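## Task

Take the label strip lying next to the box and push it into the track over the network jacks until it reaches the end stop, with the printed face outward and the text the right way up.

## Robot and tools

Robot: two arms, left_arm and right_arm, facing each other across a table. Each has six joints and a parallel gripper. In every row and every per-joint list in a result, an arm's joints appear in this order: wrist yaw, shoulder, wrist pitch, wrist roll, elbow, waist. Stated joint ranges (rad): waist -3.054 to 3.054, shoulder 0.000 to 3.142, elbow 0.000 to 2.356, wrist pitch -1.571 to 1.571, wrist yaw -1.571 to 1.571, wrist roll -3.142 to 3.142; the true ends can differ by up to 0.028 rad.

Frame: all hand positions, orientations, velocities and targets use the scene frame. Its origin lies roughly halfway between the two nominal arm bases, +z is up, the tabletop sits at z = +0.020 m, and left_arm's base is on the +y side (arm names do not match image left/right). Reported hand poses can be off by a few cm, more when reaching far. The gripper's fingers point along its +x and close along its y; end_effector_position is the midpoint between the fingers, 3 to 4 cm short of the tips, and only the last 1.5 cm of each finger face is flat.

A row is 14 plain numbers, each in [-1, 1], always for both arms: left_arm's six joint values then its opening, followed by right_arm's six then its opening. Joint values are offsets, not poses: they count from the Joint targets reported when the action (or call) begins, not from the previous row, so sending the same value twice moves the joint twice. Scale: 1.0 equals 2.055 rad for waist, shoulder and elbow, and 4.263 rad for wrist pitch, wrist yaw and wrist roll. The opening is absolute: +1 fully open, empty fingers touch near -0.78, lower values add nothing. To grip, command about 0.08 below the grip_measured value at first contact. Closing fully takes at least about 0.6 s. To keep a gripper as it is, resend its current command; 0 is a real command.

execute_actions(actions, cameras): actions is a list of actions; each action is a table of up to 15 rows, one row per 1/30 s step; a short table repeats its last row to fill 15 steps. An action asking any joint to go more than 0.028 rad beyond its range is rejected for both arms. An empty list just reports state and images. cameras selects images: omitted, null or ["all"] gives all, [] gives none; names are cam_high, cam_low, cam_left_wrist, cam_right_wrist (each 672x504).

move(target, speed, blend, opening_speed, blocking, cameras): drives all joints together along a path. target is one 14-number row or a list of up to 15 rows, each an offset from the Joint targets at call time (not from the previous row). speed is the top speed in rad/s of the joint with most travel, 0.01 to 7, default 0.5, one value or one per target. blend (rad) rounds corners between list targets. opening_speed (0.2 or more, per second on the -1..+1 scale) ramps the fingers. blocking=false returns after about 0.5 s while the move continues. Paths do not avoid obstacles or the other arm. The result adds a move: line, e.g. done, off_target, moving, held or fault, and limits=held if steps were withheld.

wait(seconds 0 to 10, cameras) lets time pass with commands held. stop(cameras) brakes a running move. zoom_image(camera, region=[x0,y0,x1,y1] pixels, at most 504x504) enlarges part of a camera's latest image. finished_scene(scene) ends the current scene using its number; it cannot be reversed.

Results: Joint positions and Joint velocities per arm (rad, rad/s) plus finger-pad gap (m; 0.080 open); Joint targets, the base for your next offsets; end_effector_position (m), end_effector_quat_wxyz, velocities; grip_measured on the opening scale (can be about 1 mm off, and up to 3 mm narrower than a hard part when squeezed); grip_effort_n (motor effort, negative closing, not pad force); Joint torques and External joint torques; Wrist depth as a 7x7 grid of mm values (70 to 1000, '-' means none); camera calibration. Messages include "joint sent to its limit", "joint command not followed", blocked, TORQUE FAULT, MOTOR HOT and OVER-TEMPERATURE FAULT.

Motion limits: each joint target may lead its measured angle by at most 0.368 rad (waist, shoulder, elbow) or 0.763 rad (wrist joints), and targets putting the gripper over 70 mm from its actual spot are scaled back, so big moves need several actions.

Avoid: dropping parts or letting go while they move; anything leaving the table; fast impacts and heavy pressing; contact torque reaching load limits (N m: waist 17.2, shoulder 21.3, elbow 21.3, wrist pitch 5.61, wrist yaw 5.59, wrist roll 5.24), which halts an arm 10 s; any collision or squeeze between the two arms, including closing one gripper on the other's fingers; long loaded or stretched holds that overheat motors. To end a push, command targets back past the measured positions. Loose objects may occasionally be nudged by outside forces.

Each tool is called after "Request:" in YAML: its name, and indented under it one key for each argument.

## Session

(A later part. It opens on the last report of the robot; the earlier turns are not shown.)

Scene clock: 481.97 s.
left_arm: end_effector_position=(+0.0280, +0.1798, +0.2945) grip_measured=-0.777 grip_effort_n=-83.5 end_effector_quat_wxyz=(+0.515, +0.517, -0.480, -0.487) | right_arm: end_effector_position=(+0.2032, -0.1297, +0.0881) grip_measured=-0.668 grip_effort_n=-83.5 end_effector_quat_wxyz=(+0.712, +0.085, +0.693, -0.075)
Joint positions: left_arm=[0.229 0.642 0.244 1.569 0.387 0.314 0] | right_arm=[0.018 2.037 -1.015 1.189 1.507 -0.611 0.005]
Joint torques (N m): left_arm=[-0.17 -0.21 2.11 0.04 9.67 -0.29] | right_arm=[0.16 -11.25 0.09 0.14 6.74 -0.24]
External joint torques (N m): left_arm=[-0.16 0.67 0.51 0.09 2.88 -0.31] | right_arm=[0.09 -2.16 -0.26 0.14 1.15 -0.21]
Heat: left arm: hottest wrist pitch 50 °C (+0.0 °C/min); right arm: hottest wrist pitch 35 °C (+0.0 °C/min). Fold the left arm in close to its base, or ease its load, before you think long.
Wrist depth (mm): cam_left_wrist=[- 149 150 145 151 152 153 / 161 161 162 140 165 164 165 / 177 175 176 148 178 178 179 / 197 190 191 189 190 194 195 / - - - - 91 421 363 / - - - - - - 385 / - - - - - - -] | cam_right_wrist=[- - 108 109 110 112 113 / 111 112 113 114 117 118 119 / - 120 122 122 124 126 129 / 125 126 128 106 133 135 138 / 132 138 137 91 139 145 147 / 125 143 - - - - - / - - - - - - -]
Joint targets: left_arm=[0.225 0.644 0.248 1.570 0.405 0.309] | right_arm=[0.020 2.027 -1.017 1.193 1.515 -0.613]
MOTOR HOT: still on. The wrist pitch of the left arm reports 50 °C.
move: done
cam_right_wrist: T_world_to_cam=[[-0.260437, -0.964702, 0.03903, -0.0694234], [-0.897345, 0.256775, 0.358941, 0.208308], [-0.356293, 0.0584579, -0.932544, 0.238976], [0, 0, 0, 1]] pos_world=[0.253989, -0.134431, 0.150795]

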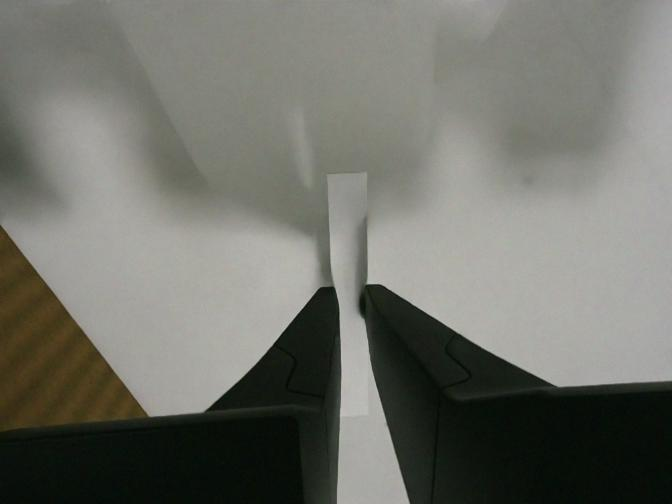

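Request:
move:
  target:
    - [0.08234, -0.07007, -0.02745, 0, -0.01703, 0.1708, -0.8, -0.02815, -0.0326, 0.02745, 0.01337, 0.06569, 0.00633, -0.7]
    - [0.23763, 0.32117, 0.09219, 0, 0.12993, 0.46131, -0.8, -0.13183, -0.05888, 0.36805, 0.08961, -0.07543, 0.03796, -0.7]
  speed: 0.5
  blend: 0.1
  cameras: ["cam_left_wrist", "cam_right_wrist", "cam_low"]

Request:
zoom_image:
  camera: "cam_left_wrist"
  region: [230, 0, 470, 270]

Scene clock: 581.27 s.
left_arm: end_effector_position=(+0.2159, +0.2203, +0.2973) grip_measured=-0.777 grip_effort_n=-83.5 end_effector_quat_wxyz=(+0.502, +0.499, -0.497, -0.502) | right_arm: end_effector_position=(+0.1931, +0.0650, +0.3143) grip_measured=-0.668 grip_effort_n=-83.5 end_effector_quat_wxyz=(+0.500, +0.500, +0.500, +0.501)
Joint positions: left_arm=[1.233 1.298 0.638 1.569 0.655 1.254 0] | right_arm=[-0.538 1.917 0.549 1.571 1.369 -0.538 0.005]
Joint torques (N m): left_arm=[0.14 -3.18 1.5 0.01 8.47 0.34] | right_arm=[-0.18 -11.85 1.59 0.07 6.07 0.26]
External joint torques (N m): left_arm=[0.14 0.82 0.33 0.06 2.49 0.35] | right_arm=[-0.18 -2.36 -0.06 0.12 -0.78 0.24]
Motor temperatures (°C): left_arm=[25 21 50 24 43 22] | right_arm=[24 41 34 26 31 23]
Heat: left arm: hottest wrist pitch 50 °C (-1.0 °C/min); right arm: hottest shoulder 41 °C (+2.0 °C/min). Fold the left arm in close to its base, or ease its load, before you think long.
Wrist depth (mm): cam_left_wrist=[- - - - - 615 408 / - - 266 222 264 617 405 / - - 281 255 283 608 405 / - - - - - - 399 / - - - - 91 - 425 / - - - - - - - / - - - - - - -] | cam_right_wrist=[- - - - - 537 384 / - - 262 241 271 484 387 / - - 272 252 293 523 393 / - - 470 106 - 529 404 / - - - 91 500 522 407 / - - - - - - - / - - - - - - -]
Joint targets: left_arm=[1.238 1.305 0.641 1.570 0.672 1.258] | right_arm=[-0.542 1.907 0.553 1.574 1.360 -0.535]
MOTOR HOT: still on. The wrist pitch of the left arm reports 50 °C.
move: done
cam_left_wrist: T_world_to_cam=[[0.0190518, -0.0296994, -0.999377, 0.309999], [0.908557, 0.417733, 0.00490628, -0.265971], [0.417327, -0.908084, 0.0349422, 0.176487], [0, 0, 0, 1]] pos_world=[0.162091, 0.280577, 0.304945]
cam_right_wrist: T_world_to_cam=[[-0.0340153, -0.0565513, -0.99782, 0.330086], [-0.921777, -0.384054, 0.0531892, 0.210525], [-0.386225, 0.921577, -0.039064, 0.103717], [0, 0, 0, 1]] pos_world=[0.245343, 0.00393628, 0.322221]
Images, in order (width x height): cam_low 672x504, cam_left_wrist 672x504, cam_right_wrist 672x504.

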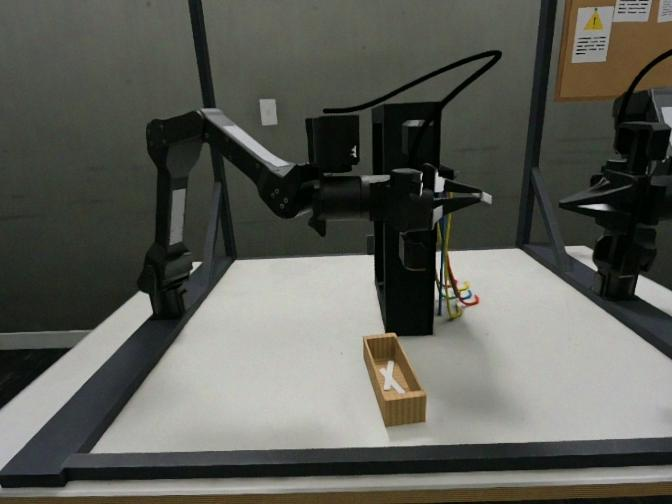

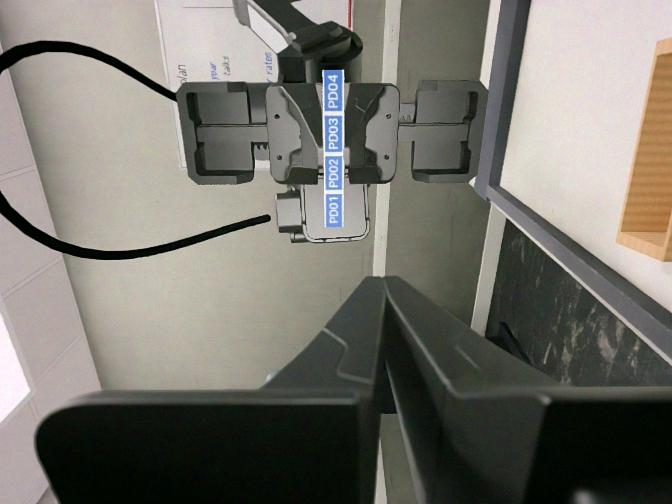

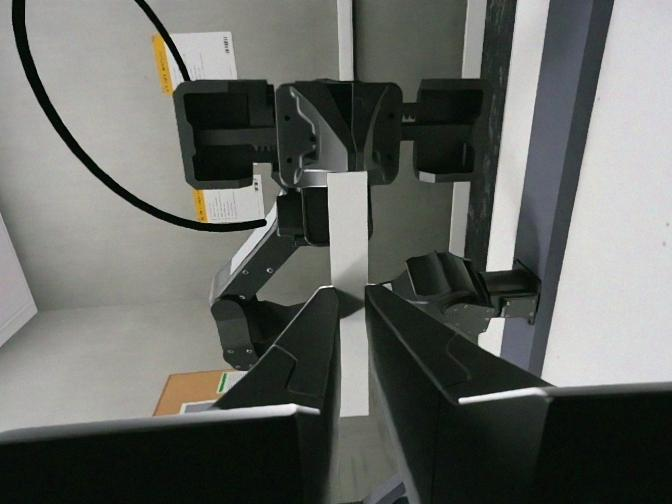

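Scaled by 1.867.

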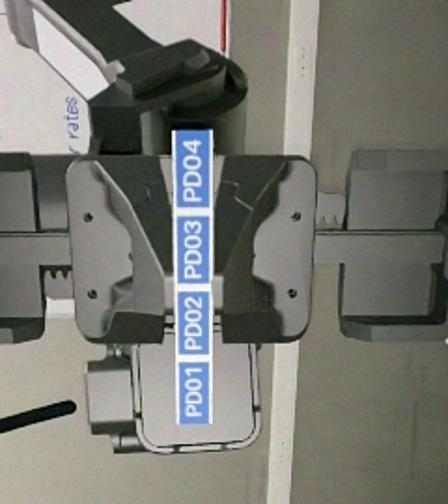

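Request:
zoom_image:
  camera: "cam_left_wrist"
  region: [310, 60, 360, 110]

Request:
zoom_image:
  camera: "cam_left_wrist"
  region: [310, 185, 360, 235]

Request:
zoom_image:
  camera: "cam_left_wrist"
  region: [300, 120, 370, 190]

Scaled by 10.080.

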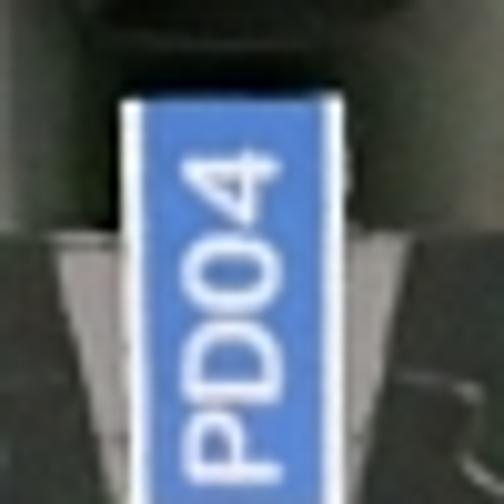

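Scaled by 10.080.

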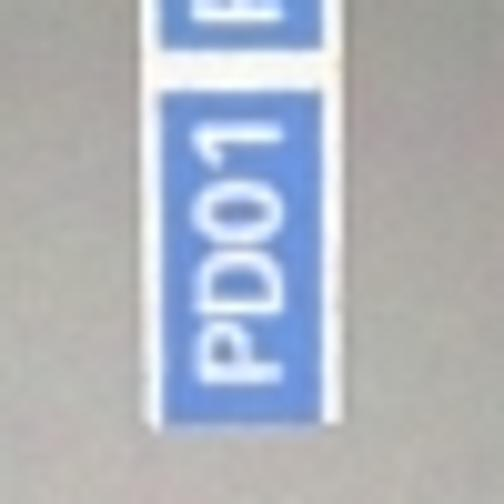

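Scaled by 7.200.

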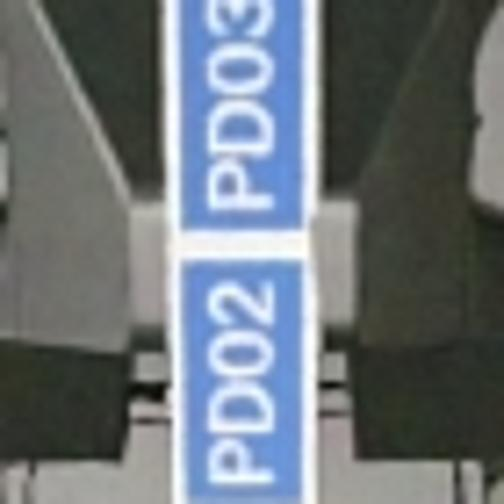

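Request:
move:
  target: [-0.05391, 0.07397, -0.00633, 0, 0.08929, -0.11265, -0.3, 0, 0, 0, 0, 0, 0, -0.7]
  speed: 0.15
  opening_speed: 0.5
  cameras: ["cam_left_wrist", "cam_right_wrist"]

Request:
zoom_image:
  camera: "cam_left_wrist"
  region: [260, 20, 420, 320]

Scene clock: 656.73 s.
left_arm: end_effector_position=(+0.2269, +0.1479, +0.3138) grip_measured=-0.303 grip_effort_n=15.6 end_effector_quat_wxyz=(+0.500, +0.499, -0.501, -0.500) | right_arm: end_effector_position=(+0.1931, +0.0650, +0.3143) grip_measured=-0.668 grip_effort_n=-83.5 end_effector_quat_wxyz=(+0.499, +0.500, +0.500, +0.501)
Joint positions: left_arm=[1.013 1.449 0.614 1.569 0.838 1.03 0.021] | right_arm=[-0.538 1.917 0.549 1.571 1.369 -0.538 0.005]
Joint torques (N m): left_arm=[-0.14 -4.41 1.43 0.03 8.74 -0.27] | right_arm=[-0.18 -11.82 1.6 0.06 6.08 0.2]
External joint torques (N m): left_arm=[-0.14 0.87 0.14 0.08 2.59 -0.3] | right_arm=[-0.18 -2.38 -0.04 0.12 -0.74 0.18]
Motor temperatures (°C): left_arm=[25 22 41 24 42 22] | right_arm=[24 37 39 26 32 23]
Heat: left arm: hottest elbow 42 °C (-1.0 °C/min); right arm: hottest wrist pitch 39 °C (+3.0 °C/min).
Wrist depth (mm): cam_left_wrist=[- - - 281 - 554 421 / - 190 191 140 174 191 419 / - - 206 164 187 208 422 / - - - 222 - - 403 / - - - - - - - / - - - - - - - / - - - - - - -] | cam_right_wrist=[- - - - - 508 385 / - 186 152 191 181 205 389 / - 195 181 200 211 466 396 / - - 233 105 - 527 403 / - - 460 91 496 523 408 / - - - - - - - / - - - - - - -]
Joint targets: left_arm=[1.008 1.456 0.614 1.570 0.856 1.026] | right_arm=[-0.542 1.907 0.552 1.575 1.360 -0.535]
MOTOR HOT: cleared for the motors of the left arm.
move: done
cam_left_wrist: T_world_to_cam=[[0.0266371, -0.0332032, -0.999094, 0.322764], [0.910065, 0.414333, 0.0104938, -0.247322], [0.413609, -0.90952, 0.0412537, 0.104649], [0, 0, 0, 1]] pos_world=[0.173198, 0.208371, 0.32075]
cam_right_wrist: T_world_to_cam=[[-0.034371, -0.0564895, -0.997811, 0.330171], [-0.921728, -0.38413, 0.0534971, 0.210414], [-0.386311, 0.921549, -0.038865, 0.103675], [0, 0, 0, 1]] pos_world=[0.245343, 0.00393608, 0.322221]

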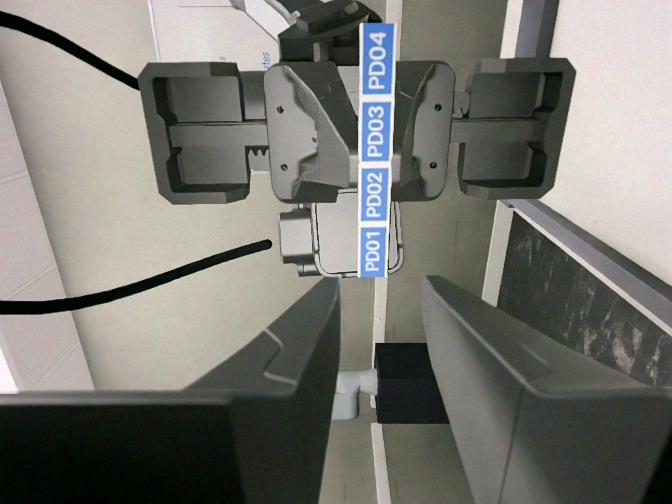

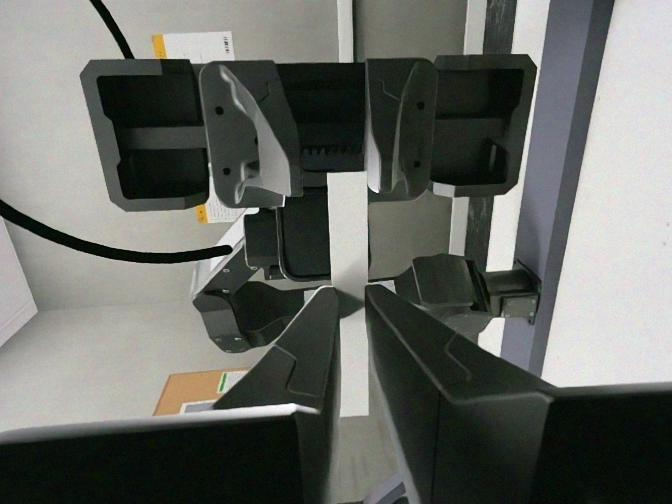

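Scaled by 1.680.

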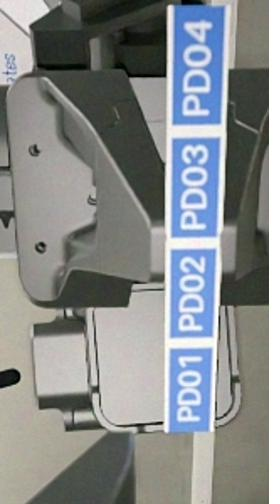

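Request:
move:
  target: [-0.01377, 0.0219, 0.00024, 0, 0.02141, -0.02856, -0.3, 0, 0, 0, 0, 0, 0, -0.7]
  speed: 0.05
  cameras: ["cam_left_wrist", "cam_right_wrist"]

Request:
zoom_image:
  camera: "cam_left_wrist"
  region: [300, 180, 460, 340]

Request:
zoom_image:
  camera: "cam_right_wrist"
  region: [270, 130, 430, 330]

Scene clock: 681.43 s.
left_arm: end_effector_position=(+0.2270, +0.1270, +0.3145) grip_measured=-0.303 grip_effort_n=15.6 end_effector_quat_wxyz=(+0.500, +0.499, -0.501, -0.500) | right_arm: end_effector_position=(+0.1931, +0.0650, +0.3143) grip_measured=-0.668 grip_effort_n=-83.5 end_effector_quat_wxyz=(+0.499, +0.500, +0.500, +0.501)
Joint positions: left_arm=[0.954 1.493 0.614 1.569 0.882 0.971 0.021] | right_arm=[-0.538 1.917 0.549 1.571 1.369 -0.538 0.005]
Joint torques (N m): left_arm=[-0.15 -4.73 1.56 0.03 8.82 -0.27] | right_arm=[-0.16 -11.81 1.59 0.08 6.14 0.28]
External joint torques (N m): left_arm=[-0.14 0.78 0.26 0.08 2.7 -0.28] | right_arm=[-0.15 -2.28 -0.07 0.13 -0.75 0.19]
Heat: left arm: hottest elbow 44 °C (+2.0 °C/min); right arm: hottest wrist pitch 40 °C (+2.0 °C/min).
Wrist depth (mm): cam_left_wrist=[- - - 268 - 551 423 / - 169 171 126 153 175 382 / - 175 175 108 162 184 420 / - - - 203 - - 402 / - - - - - - - / - - - - - - - / - - - - - - -] | cam_right_wrist=[- - - - - 510 388 / 156 167 144 173 154 180 389 / - 179 156 172 168 195 396 / - - 209 105 - 527 402 / - - 451 91 494 525 411 / - - - - - - - / - - - - - - -]
Joint targets: left_arm=[0.949 1.501 0.615 1.570 0.899 0.967] | right_arm=[-0.542 1.907 0.552 1.575 1.360 -0.535]
move: done
cam_left_wrist: T_world_to_cam=[[0.0255496, -0.0327019, -0.999139, 0.322978], [0.909919, 0.414672, 0.0096959, -0.238452], [0.413997, -0.909383, 0.0403508, 0.0858057], [0, 0, 0, 1]] pos_world=[0.173197, 0.187472, 0.321549]
cam_right_wrist: T_world_to_cam=[[-0.034371, -0.0564895, -0.997811, 0.330171], [-0.921728, -0.38413, 0.0534971, 0.210414], [-0.386311, 0.921549, -0.038865, 0.103675], [0, 0, 0, 1]] pos_world=[0.245343, 0.00393608, 0.322221]

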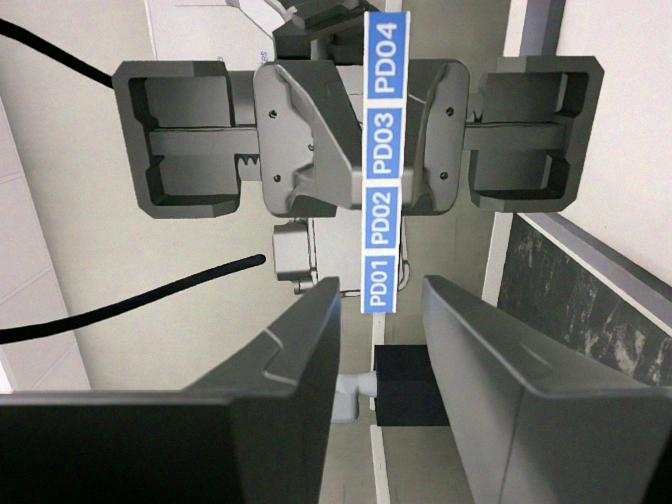

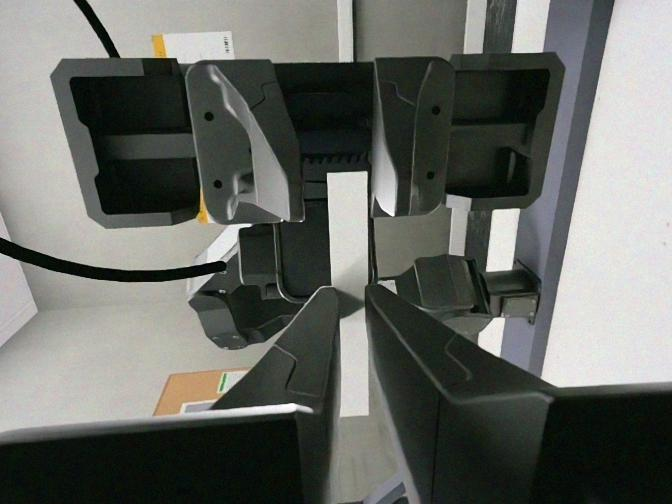

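Scaled by 3.150.

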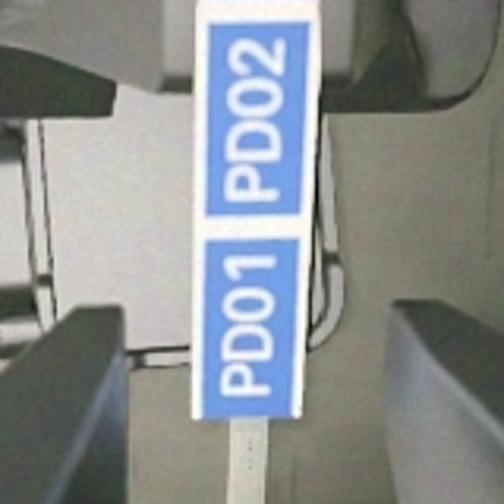

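Scaled by 2.520.

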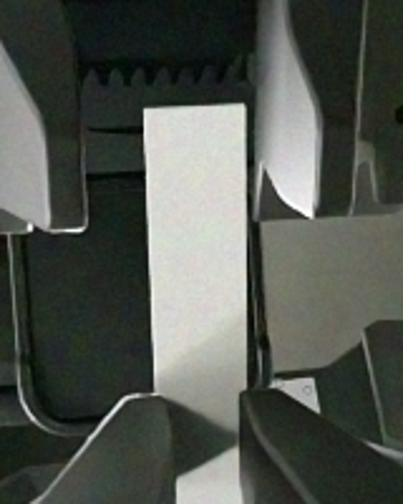

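Request:
move:
  target: [0, 0, 0, 0, 0, 0, -0.7, 0, 0, 0, 0, 0, 0, -0.7]
  speed: 0.05
  opening_speed: 0.3
  cameras: ["cam_left_wrist", "cam_right_wrist"]

Request:
zoom_image:
  camera: "cam_left_wrist"
  region: [300, 180, 460, 340]

Request:
zoom_image:
  camera: "cam_right_wrist"
  region: [270, 130, 430, 330]

Scene clock: 701.00 s.
left_arm: end_effector_position=(+0.2272, +0.1269, +0.3148) grip_measured=-0.654 grip_effort_n=-83.5 end_effector_quat_wxyz=(+0.500, +0.499, -0.501, -0.500) | right_arm: end_effector_position=(+0.1930, +0.0650, +0.3142) grip_measured=-0.668 grip_effort_n=-83.5 end_effector_quat_wxyz=(+0.499, +0.500, +0.500, +0.501)
Joint positions: left_arm=[0.953 1.494 0.614 1.569 0.883 0.971 0.006] | right_arm=[-0.538 1.917 0.55 1.571 1.368 -0.538 0.005]
Joint torques (N m): left_arm=[-0.14 -4.74 1.54 0.02 8.69 -0.3] | right_arm=[-0.16 -11.87 1.57 0.05 6.14 0.23]
External joint torques (N m): left_arm=[-0.14 0.87 0.23 0.07 2.55 -0.3] | right_arm=[-0.16 -2.39 -0.09 0.11 -0.75 0.23]
Motor temperatures (°C): left_arm=[25 23 40 24 47 22] | right_arm=[24 38 40 26 32 23]
Heat: left arm: hottest elbow 47 °C (+6.0 °C/min); right arm: hottest wrist pitch 40 °C (+1.0 °C/min).
Wrist depth (mm): cam_left_wrist=[- - - 262 - 548 418 / - 168 171 126 152 175 386 / - 175 176 112 161 183 419 / - - - 202 - - 401 / - - - - 91 - - / - - - - - - - / - - - - - - -] | cam_right_wrist=[- - - - - 514 383 / 156 168 146 128 160 179 391 / - 178 160 103 185 195 396 / - - 208 105 - 532 403 / - - 437 91 494 524 410 / - - - - - - - / - - - - - - -]
Joint targets: left_arm=[0.949 1.502 0.615 1.570 0.899 0.967] | right_arm=[-0.542 1.907 0.553 1.574 1.360 -0.535]
move: done
cam_left_wrist: T_world_to_cam=[[0.0261743, -0.0330748, -0.99911, 0.323222], [0.90976, 0.415012, 0.0100948, -0.23876], [0.414309, -0.909214, 0.0409528, 0.0853402], [0, 0, 0, 1]] pos_world=[0.173397, 0.187372, 0.32185]
cam_right_wrist: T_world_to_cam=[[-0.0343444, -0.0565021, -0.997812, 0.330065], [-0.921592, -0.384457, 0.0534912, 0.210389], [-0.386638, 0.921412, -0.0388679, 0.103753], [0, 0, 0, 1]] pos_world=[0.245344, 0.00393521, 0.322121]

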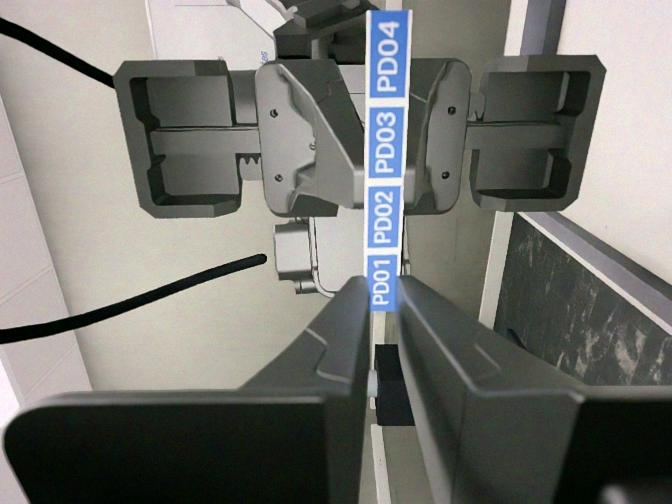

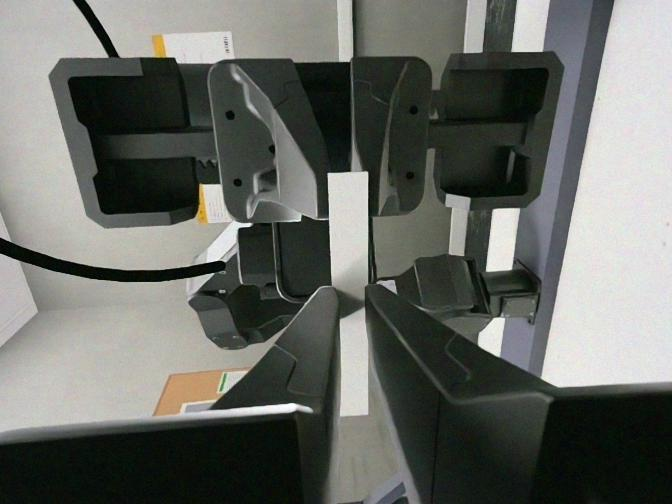

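Scaled by 3.150.

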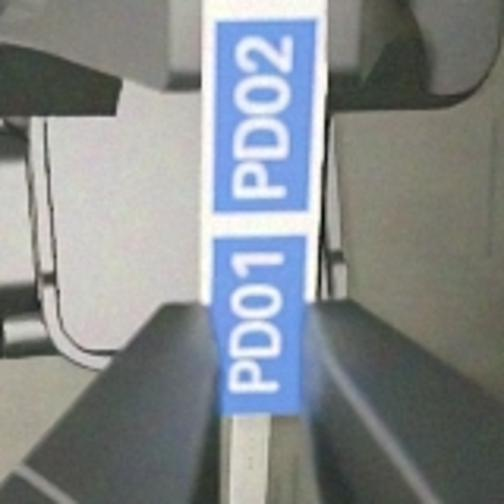

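Scaled by 2.520.

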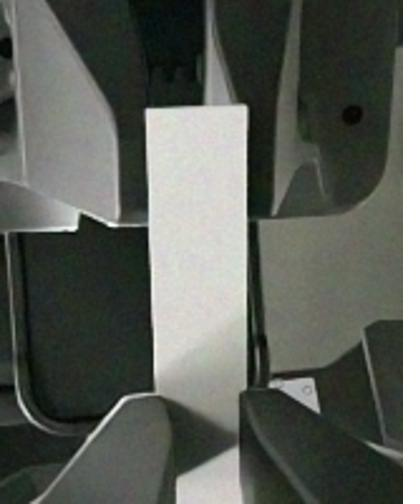

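Request:
move:
  target: [0, 0, 0, 0, 0, 0, -0.7, 0, 0, 0, 0, 0, 0, -0.3]
  speed: 0.05
  opening_speed: 0.4
  cameras: ["cam_left_wrist", "cam_right_wrist"]

Request:
zoom_image:
  camera: "cam_left_wrist"
  region: [300, 0, 460, 340]

Scene clock: 728.23 s.
left_arm: end_effector_position=(+0.2272, +0.1269, +0.3148) grip_measured=-0.654 grip_effort_n=-83.5 end_effector_quat_wxyz=(+0.500, +0.499, -0.501, -0.500) | right_arm: end_effector_position=(+0.1930, +0.0650, +0.3142) grip_measured=-0.304 grip_effort_n=15.1 end_effector_quat_wxyz=(+0.499, +0.500, +0.500, +0.501)
Joint positions: left_arm=[0.953 1.494 0.614 1.569 0.883 0.971 0.006] | right_arm=[-0.538 1.917 0.55 1.571 1.368 -0.538 0.021]
Joint torques (N m): left_arm=[-0.14 -4.78 1.55 0.02 8.72 -0.33] | right_arm=[-0.16 -11.86 1.56 0.06 6.13 0.2]
External joint torques (N m): left_arm=[-0.14 0.83 0.24 0.07 2.57 -0.35] | right_arm=[-0.16 -2.37 -0.09 0.12 -0.75 0.18]
Heat: left arm: hottest elbow 48 °C (+5.1 °C/min); right arm: hottest wrist pitch 40 °C (+1.0 °C/min).
Wrist depth (mm): cam_left_wrist=[- - - 263 - 544 417 / - 168 153 116 119 173 383 / - 175 175 101 125 184 422 / - - - 203 - - 399 / - - - - 91 - - / - - - - - - - / - - - - - - -] | cam_right_wrist=[- - - - - 515 383 / 156 168 146 128 159 179 388 / - 178 159 103 184 195 396 / - - 208 105 - 529 402 / - - 199 110 96 525 409 / - - - - - - - / - - - - - - -]
Joint targets: left_arm=[0.949 1.502 0.615 1.570 0.899 0.967] | right_arm=[-0.542 1.907 0.553 1.574 1.360 -0.535]
move: done
cam_left_wrist: T_world_to_cam=[[0.0261743, -0.0330748, -0.99911, 0.323222], [0.90976, 0.415012, 0.0100948, -0.23876], [0.414309, -0.909214, 0.0409528, 0.0853402], [0, 0, 0, 1]] pos_world=[0.173397, 0.187372, 0.32185]
cam_right_wrist: T_world_to_cam=[[-0.0343444, -0.0565021, -0.997812, 0.330065], [-0.921592, -0.384457, 0.0534912, 0.210389], [-0.386638, 0.921412, -0.0388679, 0.103753], [0, 0, 0, 1]] pos_world=[0.245344, 0.00393521, 0.322121]

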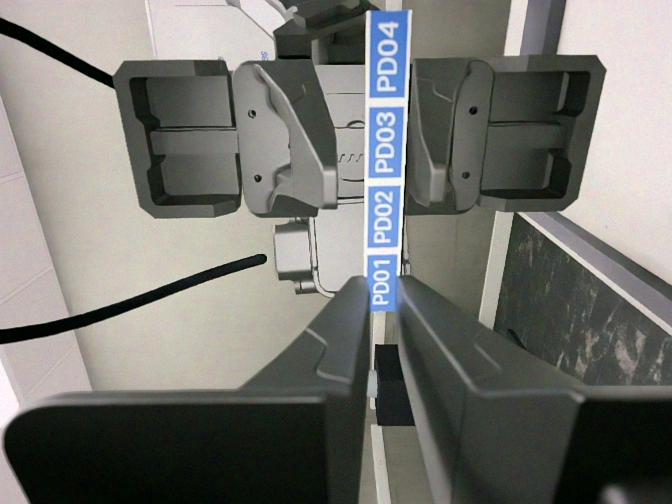

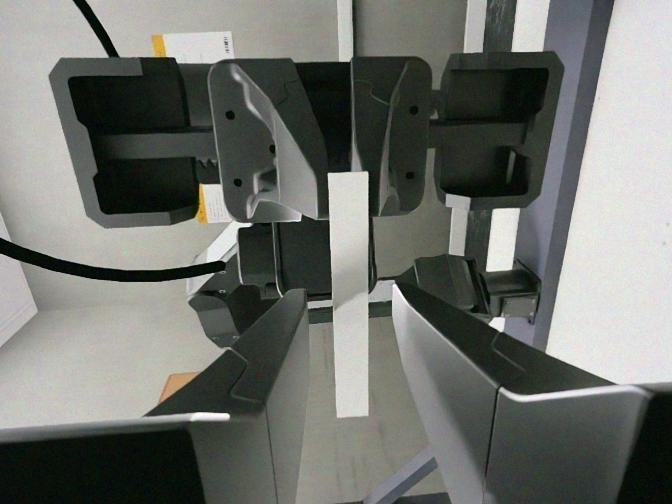

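Scaled by 1.482.

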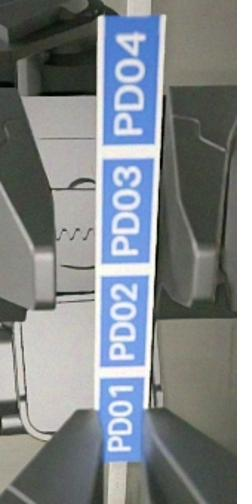

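Request:
move:
  target:
    - [0, 0, 0, 0, 0, 0, -0.7, 0, 0, 0, 0, 0, 0, -0.7]
    - [0, 0, 0, 0, 0, 0, -0.4, 0, 0, 0, 0, 0, 0, -0.7]
    - [-0.00314, -0.01946, -0.00045, 0, -0.02209, -0.00652, -0.4, 0, 0, 0, 0, 0, 0, -0.7]
  speed: 0.05
  opening_speed: 0.4
  cameras: ["cam_left_wrist", "cam_right_wrist"]

Request:
zoom_image:
  camera: "cam_left_wrist"
  region: [300, 180, 460, 340]

Request:
zoom_image:
  camera: "cam_right_wrist"
  region: [270, 130, 430, 330]

Scene clock: 817.73 s.
left_arm: end_effector_position=(+0.2209, +0.1265, +0.3144) grip_measured=-0.403 grip_effort_n=15.6 end_effector_quat_wxyz=(+0.500, +0.499, -0.501, -0.500) | right_arm: end_effector_position=(+0.1930, +0.0650, +0.3142) grip_measured=-0.670 grip_effort_n=-83.5 end_effector_quat_wxyz=(+0.499, +0.500, +0.500, +0.501)
Joint positions: left_arm=[0.94 1.476 0.613 1.569 0.865 0.958 0.017] | right_arm=[-0.538 1.917 0.55 1.571 1.368 -0.538 0.005]
Joint torques (N m): left_arm=[-0.15 -7.4 1.48 0.03 5.33 -0.31] | right_arm=[-0.15 -11.82 1.58 0.05 6.1 0.19]
External joint torques (N m): left_arm=[-0.15 -1.91 0.15 0.08 -0.87 -0.33] | right_arm=[-0.15 -2.18 -0.11 0.11 -0.88 0.17]
Heat: left arm: hottest elbow 48 °C (+0.0 °C/min); right arm: hottest wrist pitch 41 °C (+1.0 °C/min).
Wrist depth (mm): cam_left_wrist=[- - - 273 - 588 417 / - 175 173 132 149 177 384 / - 172 173 111 161 183 423 / - - - 165 - - 412 / - - - - - - - / - - - - - - - / - - - - - - -] | cam_right_wrist=[- - - - - 539 382 / 153 171 147 176 156 182 390 / - 181 156 110 171 195 395 / - - 210 105 547 532 399 / - - 429 91 494 521 410 / - - - - - - - / - - - - - - -]
Joint targets: left_arm=[0.936 1.462 0.613 1.570 0.854 0.954] | right_arm=[-0.542 1.907 0.553 1.574 1.360 -0.535]
move: done
cam_left_wrist: T_world_to_cam=[[0.0258552, -0.0328923, -0.999124, 0.322995], [0.909914, 0.41468, 0.00989492, -0.232849], [0.413991, -0.909373, 0.0406508, 0.0877414], [0, 0, 0, 1]] pos_world=[0.167197, 0.186971, 0.321449]
cam_right_wrist: T_world_to_cam=[[-0.0343444, -0.0565021, -0.997812, 0.330065], [-0.921592, -0.384457, 0.0534912, 0.210389], [-0.386638, 0.921412, -0.0388679, 0.103753], [0, 0, 0, 1]] pos_world=[0.245344, 0.00393521, 0.322121]

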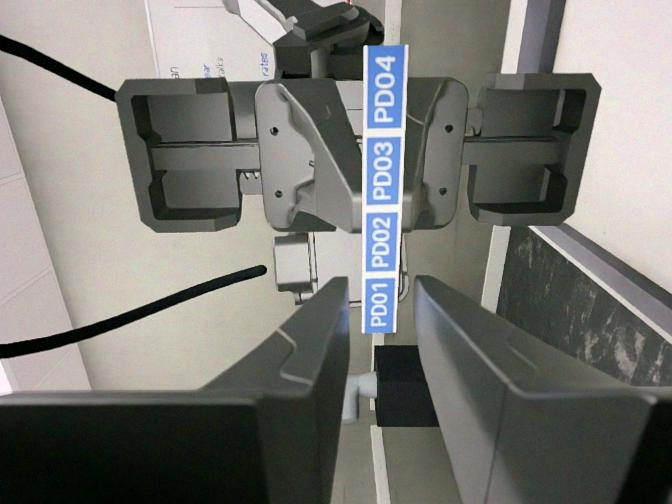

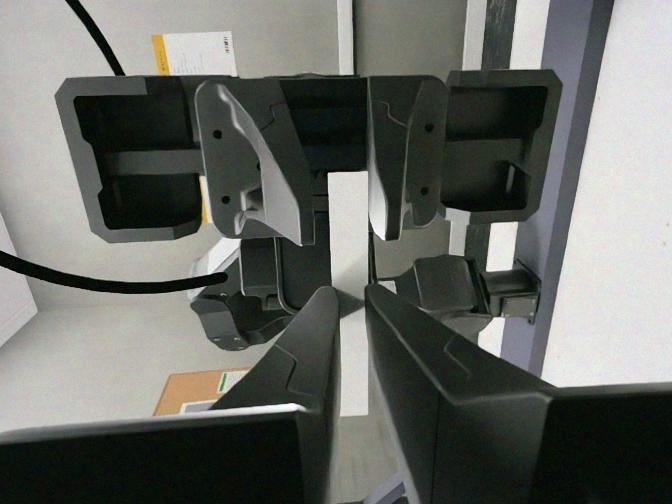

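Scaled by 3.150.

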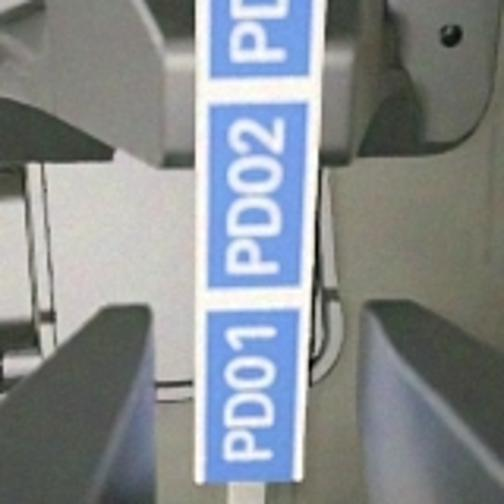

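Scaled by 2.520.

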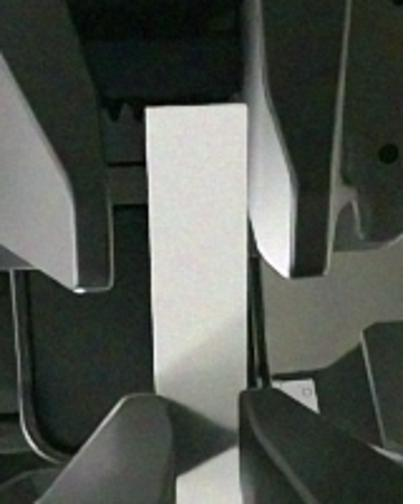

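Request:
move:
  target:
    - [0, 0, 0, 0, 0, 0, -0.7, 0, 0, 0, 0, 0, 0, -0.7]
    - [0, 0, 0, 0, 0, 0, -0.7, 0, 0, 0, 0, 0, 0, -0.3]
  speed: 0.05
  opening_speed: 0.4
  cameras: ["cam_left_wrist", "cam_right_wrist"]

Request:
zoom_image:
  camera: "cam_left_wrist"
  region: [300, 30, 460, 340]

Scene clock: 829.33 s.
left_arm: end_effector_position=(+0.2207, +0.1266, +0.3146) grip_measured=-0.652 grip_effort_n=-83.5 end_effector_quat_wxyz=(+0.500, +0.499, -0.501, -0.500) | right_arm: end_effector_position=(+0.1930, +0.0650, +0.3141) grip_measured=-0.304 grip_effort_n=15.1 end_effector_quat_wxyz=(+0.499, +0.500, +0.501, +0.500)
Joint positions: left_arm=[0.94 1.474 0.613 1.569 0.864 0.958 0.006] | right_arm=[-0.538 1.917 0.55 1.571 1.368 -0.538 0.021]
Joint torques (N m): left_arm=[-0.14 -7.36 1.47 0.03 5.39 -0.34] | right_arm=[-0.17 -11.77 1.57 0.05 6.21 0.29]
External joint torques (N m): left_arm=[-0.15 -1.84 0.14 0.08 -0.79 -0.31] | right_arm=[-0.17 -2.18 -0.1 0.1 -0.71 0.32]
Heat: left arm: hottest elbow 44 °C (-4.0 °C/min); right arm: hottest wrist pitch 41 °C (+1.0 °C/min).
Wrist depth (mm): cam_left_wrist=[- - - 274 - 592 422 / - 175 157 125 132 176 403 / - 173 170 103 112 184 422 / - - - 205 - - 413 / - - - - 91 - - / - - - - - - - / - - - - - - -] | cam_right_wrist=[- - - - - 540 382 / 153 170 149 151 169 182 387 / - 181 160 110 177 195 396 / - - 210 104 - 532 402 / - - 91 111 96 525 409 / - - - - - - - / - - - - - - -]
Joint targets: left_arm=[0.936 1.461 0.613 1.570 0.854 0.954] | right_arm=[-0.542 1.907 0.553 1.575 1.360 -0.535]
move: done
cam_left_wrist: T_world_to_cam=[[0.0262155, -0.0331658, -0.999106, 0.323089], [0.909759, 0.415013, 0.0100946, -0.23281], [0.414307, -0.909211, 0.0410527, 0.0876987], [0, 0, 0, 1]] pos_world=[0.166997, 0.187072, 0.32155]
cam_right_wrist: T_world_to_cam=[[-0.0349522, -0.0568695, -0.99777, 0.330004], [-0.921571, -0.384408, 0.0541929, 0.210169], [-0.386632, 0.92141, -0.0389734, 0.103778], [0, 0, 0, 1]] pos_world=[0.245344, 0.0039353, 0.321923]

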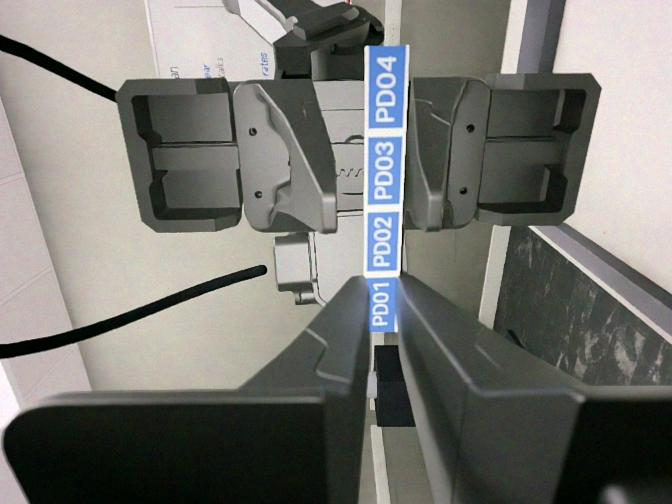

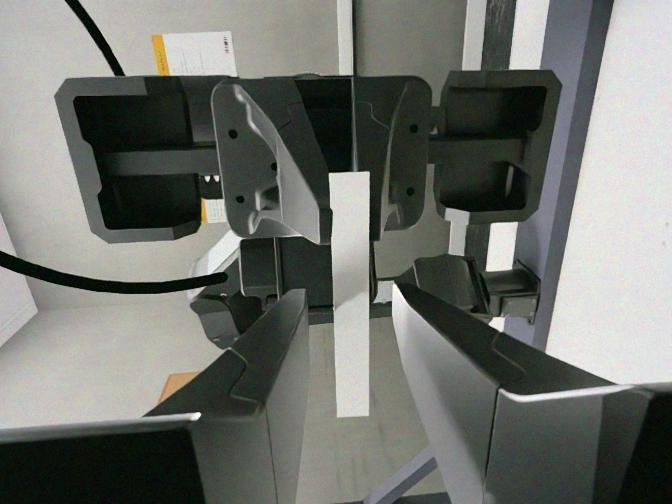

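Scaled by 1.626.

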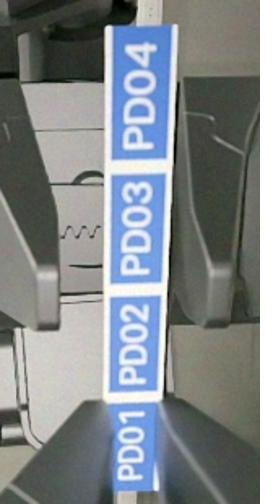

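Request:
move:
  target:
    - [0, 0, 0, 0, 0, 0, -0.7, -0.02088, -0.09489, 0.01196, 0, -0.12019, -0.04672, -0.3]
    - [0.03317, -0.18297, -0.04762, 0, -0.08662, 0.069, -0.7, 0.05677, -0.61168, -0.10626, -0.18156, -0.51582, -0.03163, -0.3]
    - [-0.12362, -0.4073, -0.13019, 0, -0.13966, -0.25645, -0.7, 0.12714, -0.61168, -0.12972, -0.36922, -0.51582, 0.04136, -0.3]
  speed: [0.12, 0.45, 0.4]
  blend: [0, 0.1, 0]
  cameras: ["cam_left_wrist", "cam_low", "cam_high"]

Request:
zoom_image:
  camera: "cam_left_wrist"
  region: [340, 0, 560, 300]

Scene clock: 884.70 s.
left_arm: end_effector_position=(+0.0297, +0.1902, +0.3462) grip_measured=-0.652 grip_effort_n=-83.5 end_effector_quat_wxyz=(+0.501, +0.498, -0.501, -0.500) | right_arm: end_effector_position=(+0.0959, -0.2044, +0.2029) grip_measured=-0.303 grip_effort_n=14.7 end_effector_quat_wxyz=(+0.834, -0.089, +0.147, +0.524)
Joint positions: left_arm=[0.414 0.631 0.058 1.569 0.578 0.431 0.006] | right_arm=[-0.004 0.654 0.001 0.004 0.309 -0.453 0.021]
Joint torques (N m): left_arm=[-0.17 -1.32 1.78 0.03 5.87 -0.32] | right_arm=[0.12 -2.43 1.39 -0.15 6.4 0.23]
External joint torques (N m): left_arm=[-0.18 -0.62 0.22 0.08 -0.8 -0.32] | right_arm=[0.13 -1.4 -0.34 -0.15 -0.77 0.22]
Motor temperatures (°C): left_arm=[25 29 40 24 37 22] | right_arm=[24 40 41 26 32 23]
Heat: left arm: hottest wrist pitch 40 °C (+0.0 °C/min); right arm: hottest wrist pitch 41 °C (+0.0 °C/min).
Wrist depth (mm): cam_left_wrist=[- 163 163 161 146 161 165 / - - 174 172 137 169 170 / - - 186 187 149 184 187 / - - 200 198 198 201 201 / - - - - 91 672 482 / - - - - - - 482 / - - - - - - -] | cam_right_wrist=[187 - 809 - - - - / 199 576 576 565 - - - / 277 418 455 452 424 - - / 321 277 355 341 357 354 - / 312 302 324 304 96 322 302 / 281 - - 272 - - - / - - - 240 - - -]
Joint targets: left_arm=[0.409 0.625 0.058 1.570 0.567 0.427] | right_arm=[0.000 0.649 0.000 0.001 0.300 -0.450]
move: done
cam_left_wrist: T_world_to_cam=[[0.0256708, -0.0353908, -0.999044, 0.362199], [0.909916, 0.414701, 0.00868995, -0.0851801], [0.413997, -0.909269, 0.0428483, 0.222736], [0, 0, 0, 1]] pos_world=[-0.0240031, 0.250669, 0.353049]
Images, in order (width x height): cam_high 672x504, cam_low 672x504, cam_left_wrist 672x504.

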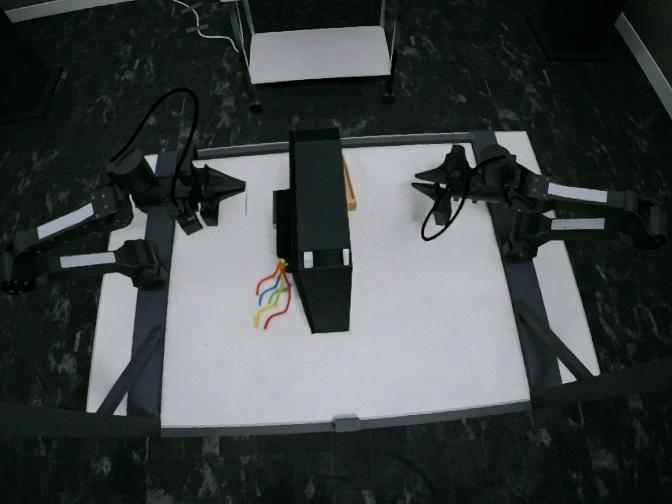

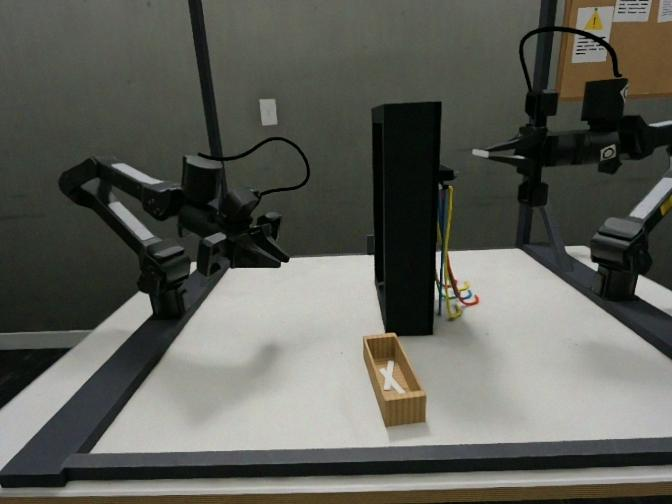

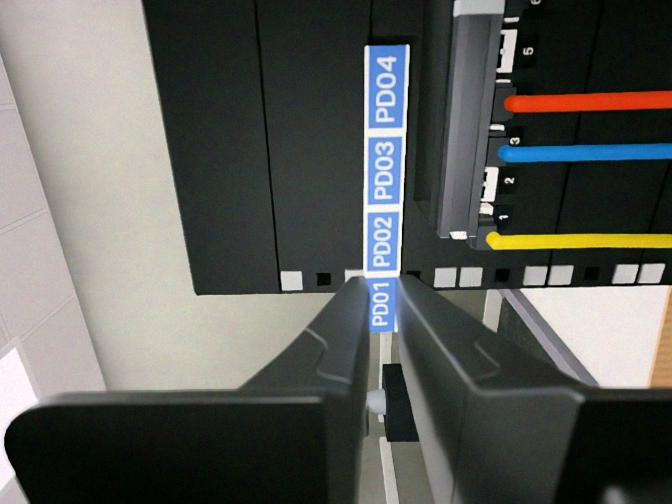

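Scaled by 1.680.

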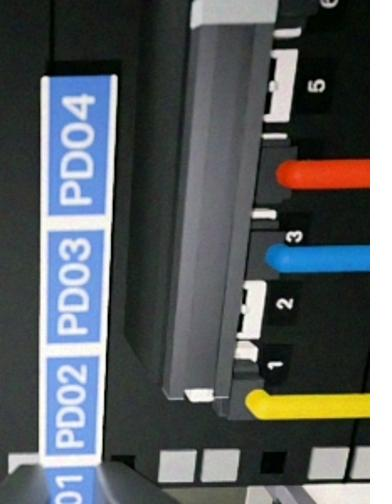

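Request:
zoom_image:
  camera: "cam_left_wrist"
  region: [425, 195, 495, 250]

Request:
zoom_image:
  camera: "cam_left_wrist"
  region: [440, 0, 520, 60]

Request:
zoom_image:
  camera: "cam_left_wrist"
  region: [350, 30, 430, 110]

Scaled by 7.200.

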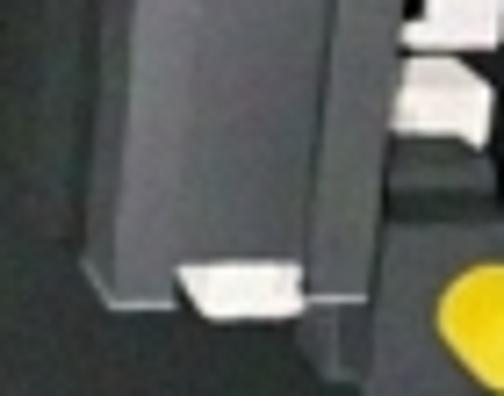

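Scaled by 6.300.

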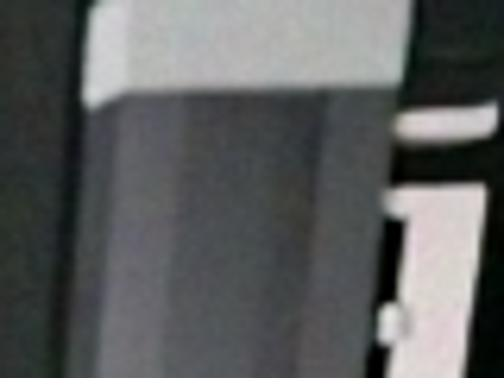

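Scaled by 6.300.

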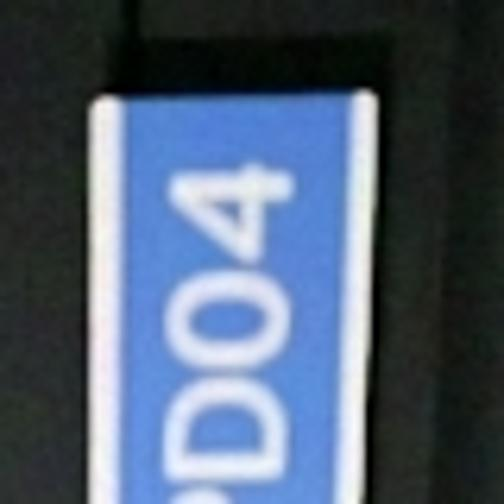

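Request:
move:
  target: [0.06545, 0.16399, 0.08515, 0, -0.01898, 0.13528, -0.7, 0, 0, 0, 0, 0, 0, -0.3]
  speed: 0.2
  cameras: ["cam_left_wrist"]

Request:
zoom_image:
  camera: "cam_left_wrist"
  region: [345, 0, 425, 80]

Scene clock: 1002.97 s.
left_arm: end_effector_position=(+0.0964, +0.1596, +0.3135) grip_measured=-0.652 grip_effort_n=-83.5 end_effector_quat_wxyz=(+0.500, +0.499, -0.500, -0.501) | right_arm: end_effector_position=(+0.0959, -0.2044, +0.2029) grip_measured=-0.303 grip_effort_n=14.7 end_effector_quat_wxyz=(+0.834, -0.089, +0.147, +0.524)
Joint positions: left_arm=[0.683 0.957 0.417 1.569 0.538 0.7 0.006] | right_arm=[-0.003 0.654 0.001 0.004 0.309 -0.453 0.021]
Joint torques (N m): left_arm=[0.16 -1.64 1.91 0.03 5.86 0.39] | right_arm=[0.13 -2.49 1.37 -0.11 6.41 0.31]
External joint torques (N m): left_arm=[0.15 0.76 0.43 0.08 -0.78 0.42] | right_arm=[0.13 -1.49 -0.37 -0.11 -0.77 0.31]
Motor temperatures (°C): left_arm=[25 22 43 24 36 22] | right_arm=[24 29 40 26 32 23]
Heat: left arm: hottest wrist pitch 43 °C (+1.0 °C/min); right arm: hottest wrist pitch 40 °C (+0.0 °C/min).
Wrist depth (mm): cam_left_wrist=[135 135 137 137 129 134 135 / - 146 146 146 142 146 146 / - - - - - 551 385 / - - - - - 635 422 / - - - - 91 611 422 / - - - - - - 424 / - - - - - - -] | cam_right_wrist=[187 - 809 - - - - / 199 582 580 570 - - - / 276 416 450 451 419 - - / 321 278 359 342 356 356 - / 312 303 324 304 96 323 304 / 282 - - 271 - - - / - - - 240 - - -]
Joint targets: left_arm=[0.688 0.961 0.421 1.570 0.528 0.705] | right_arm=[0.000 0.649 0.000 0.000 0.300 -0.450]
move: done
cam_left_wrist: T_world_to_cam=[[0.0233, -0.0306464, -0.999259, 0.32626], [0.909936, 0.414662, 0.0084999, -0.132832], [0.414094, -0.909459, 0.0375478, 0.170425], [0, 0, 0, 1]] pos_world=[0.0426949, 0.220073, 0.320748]

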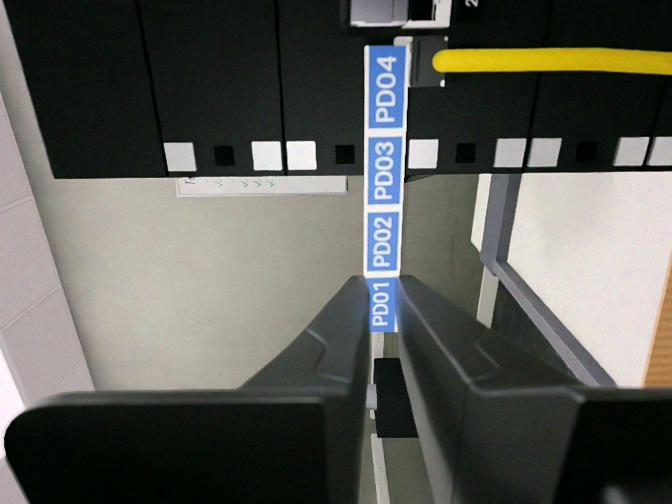

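Scaled by 6.300.

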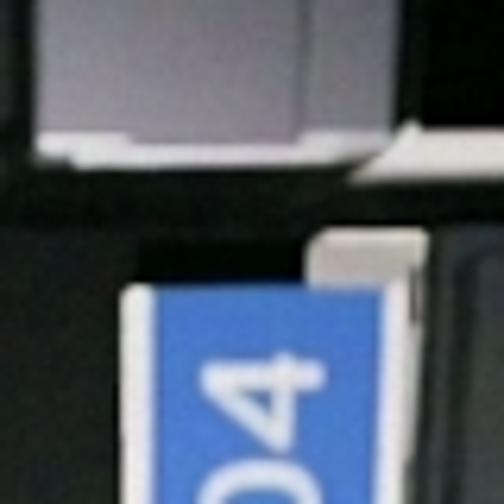

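Request:
zoom_image:
  camera: "cam_left_wrist"
  region: [345, 0, 415, 50]

Scaled by 7.200.

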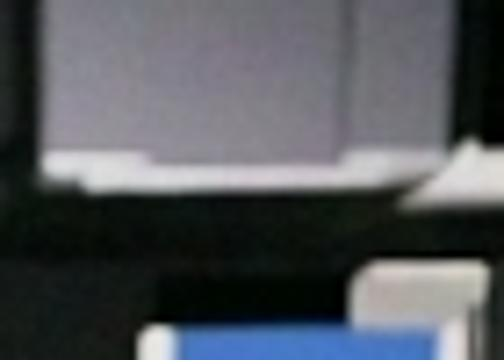

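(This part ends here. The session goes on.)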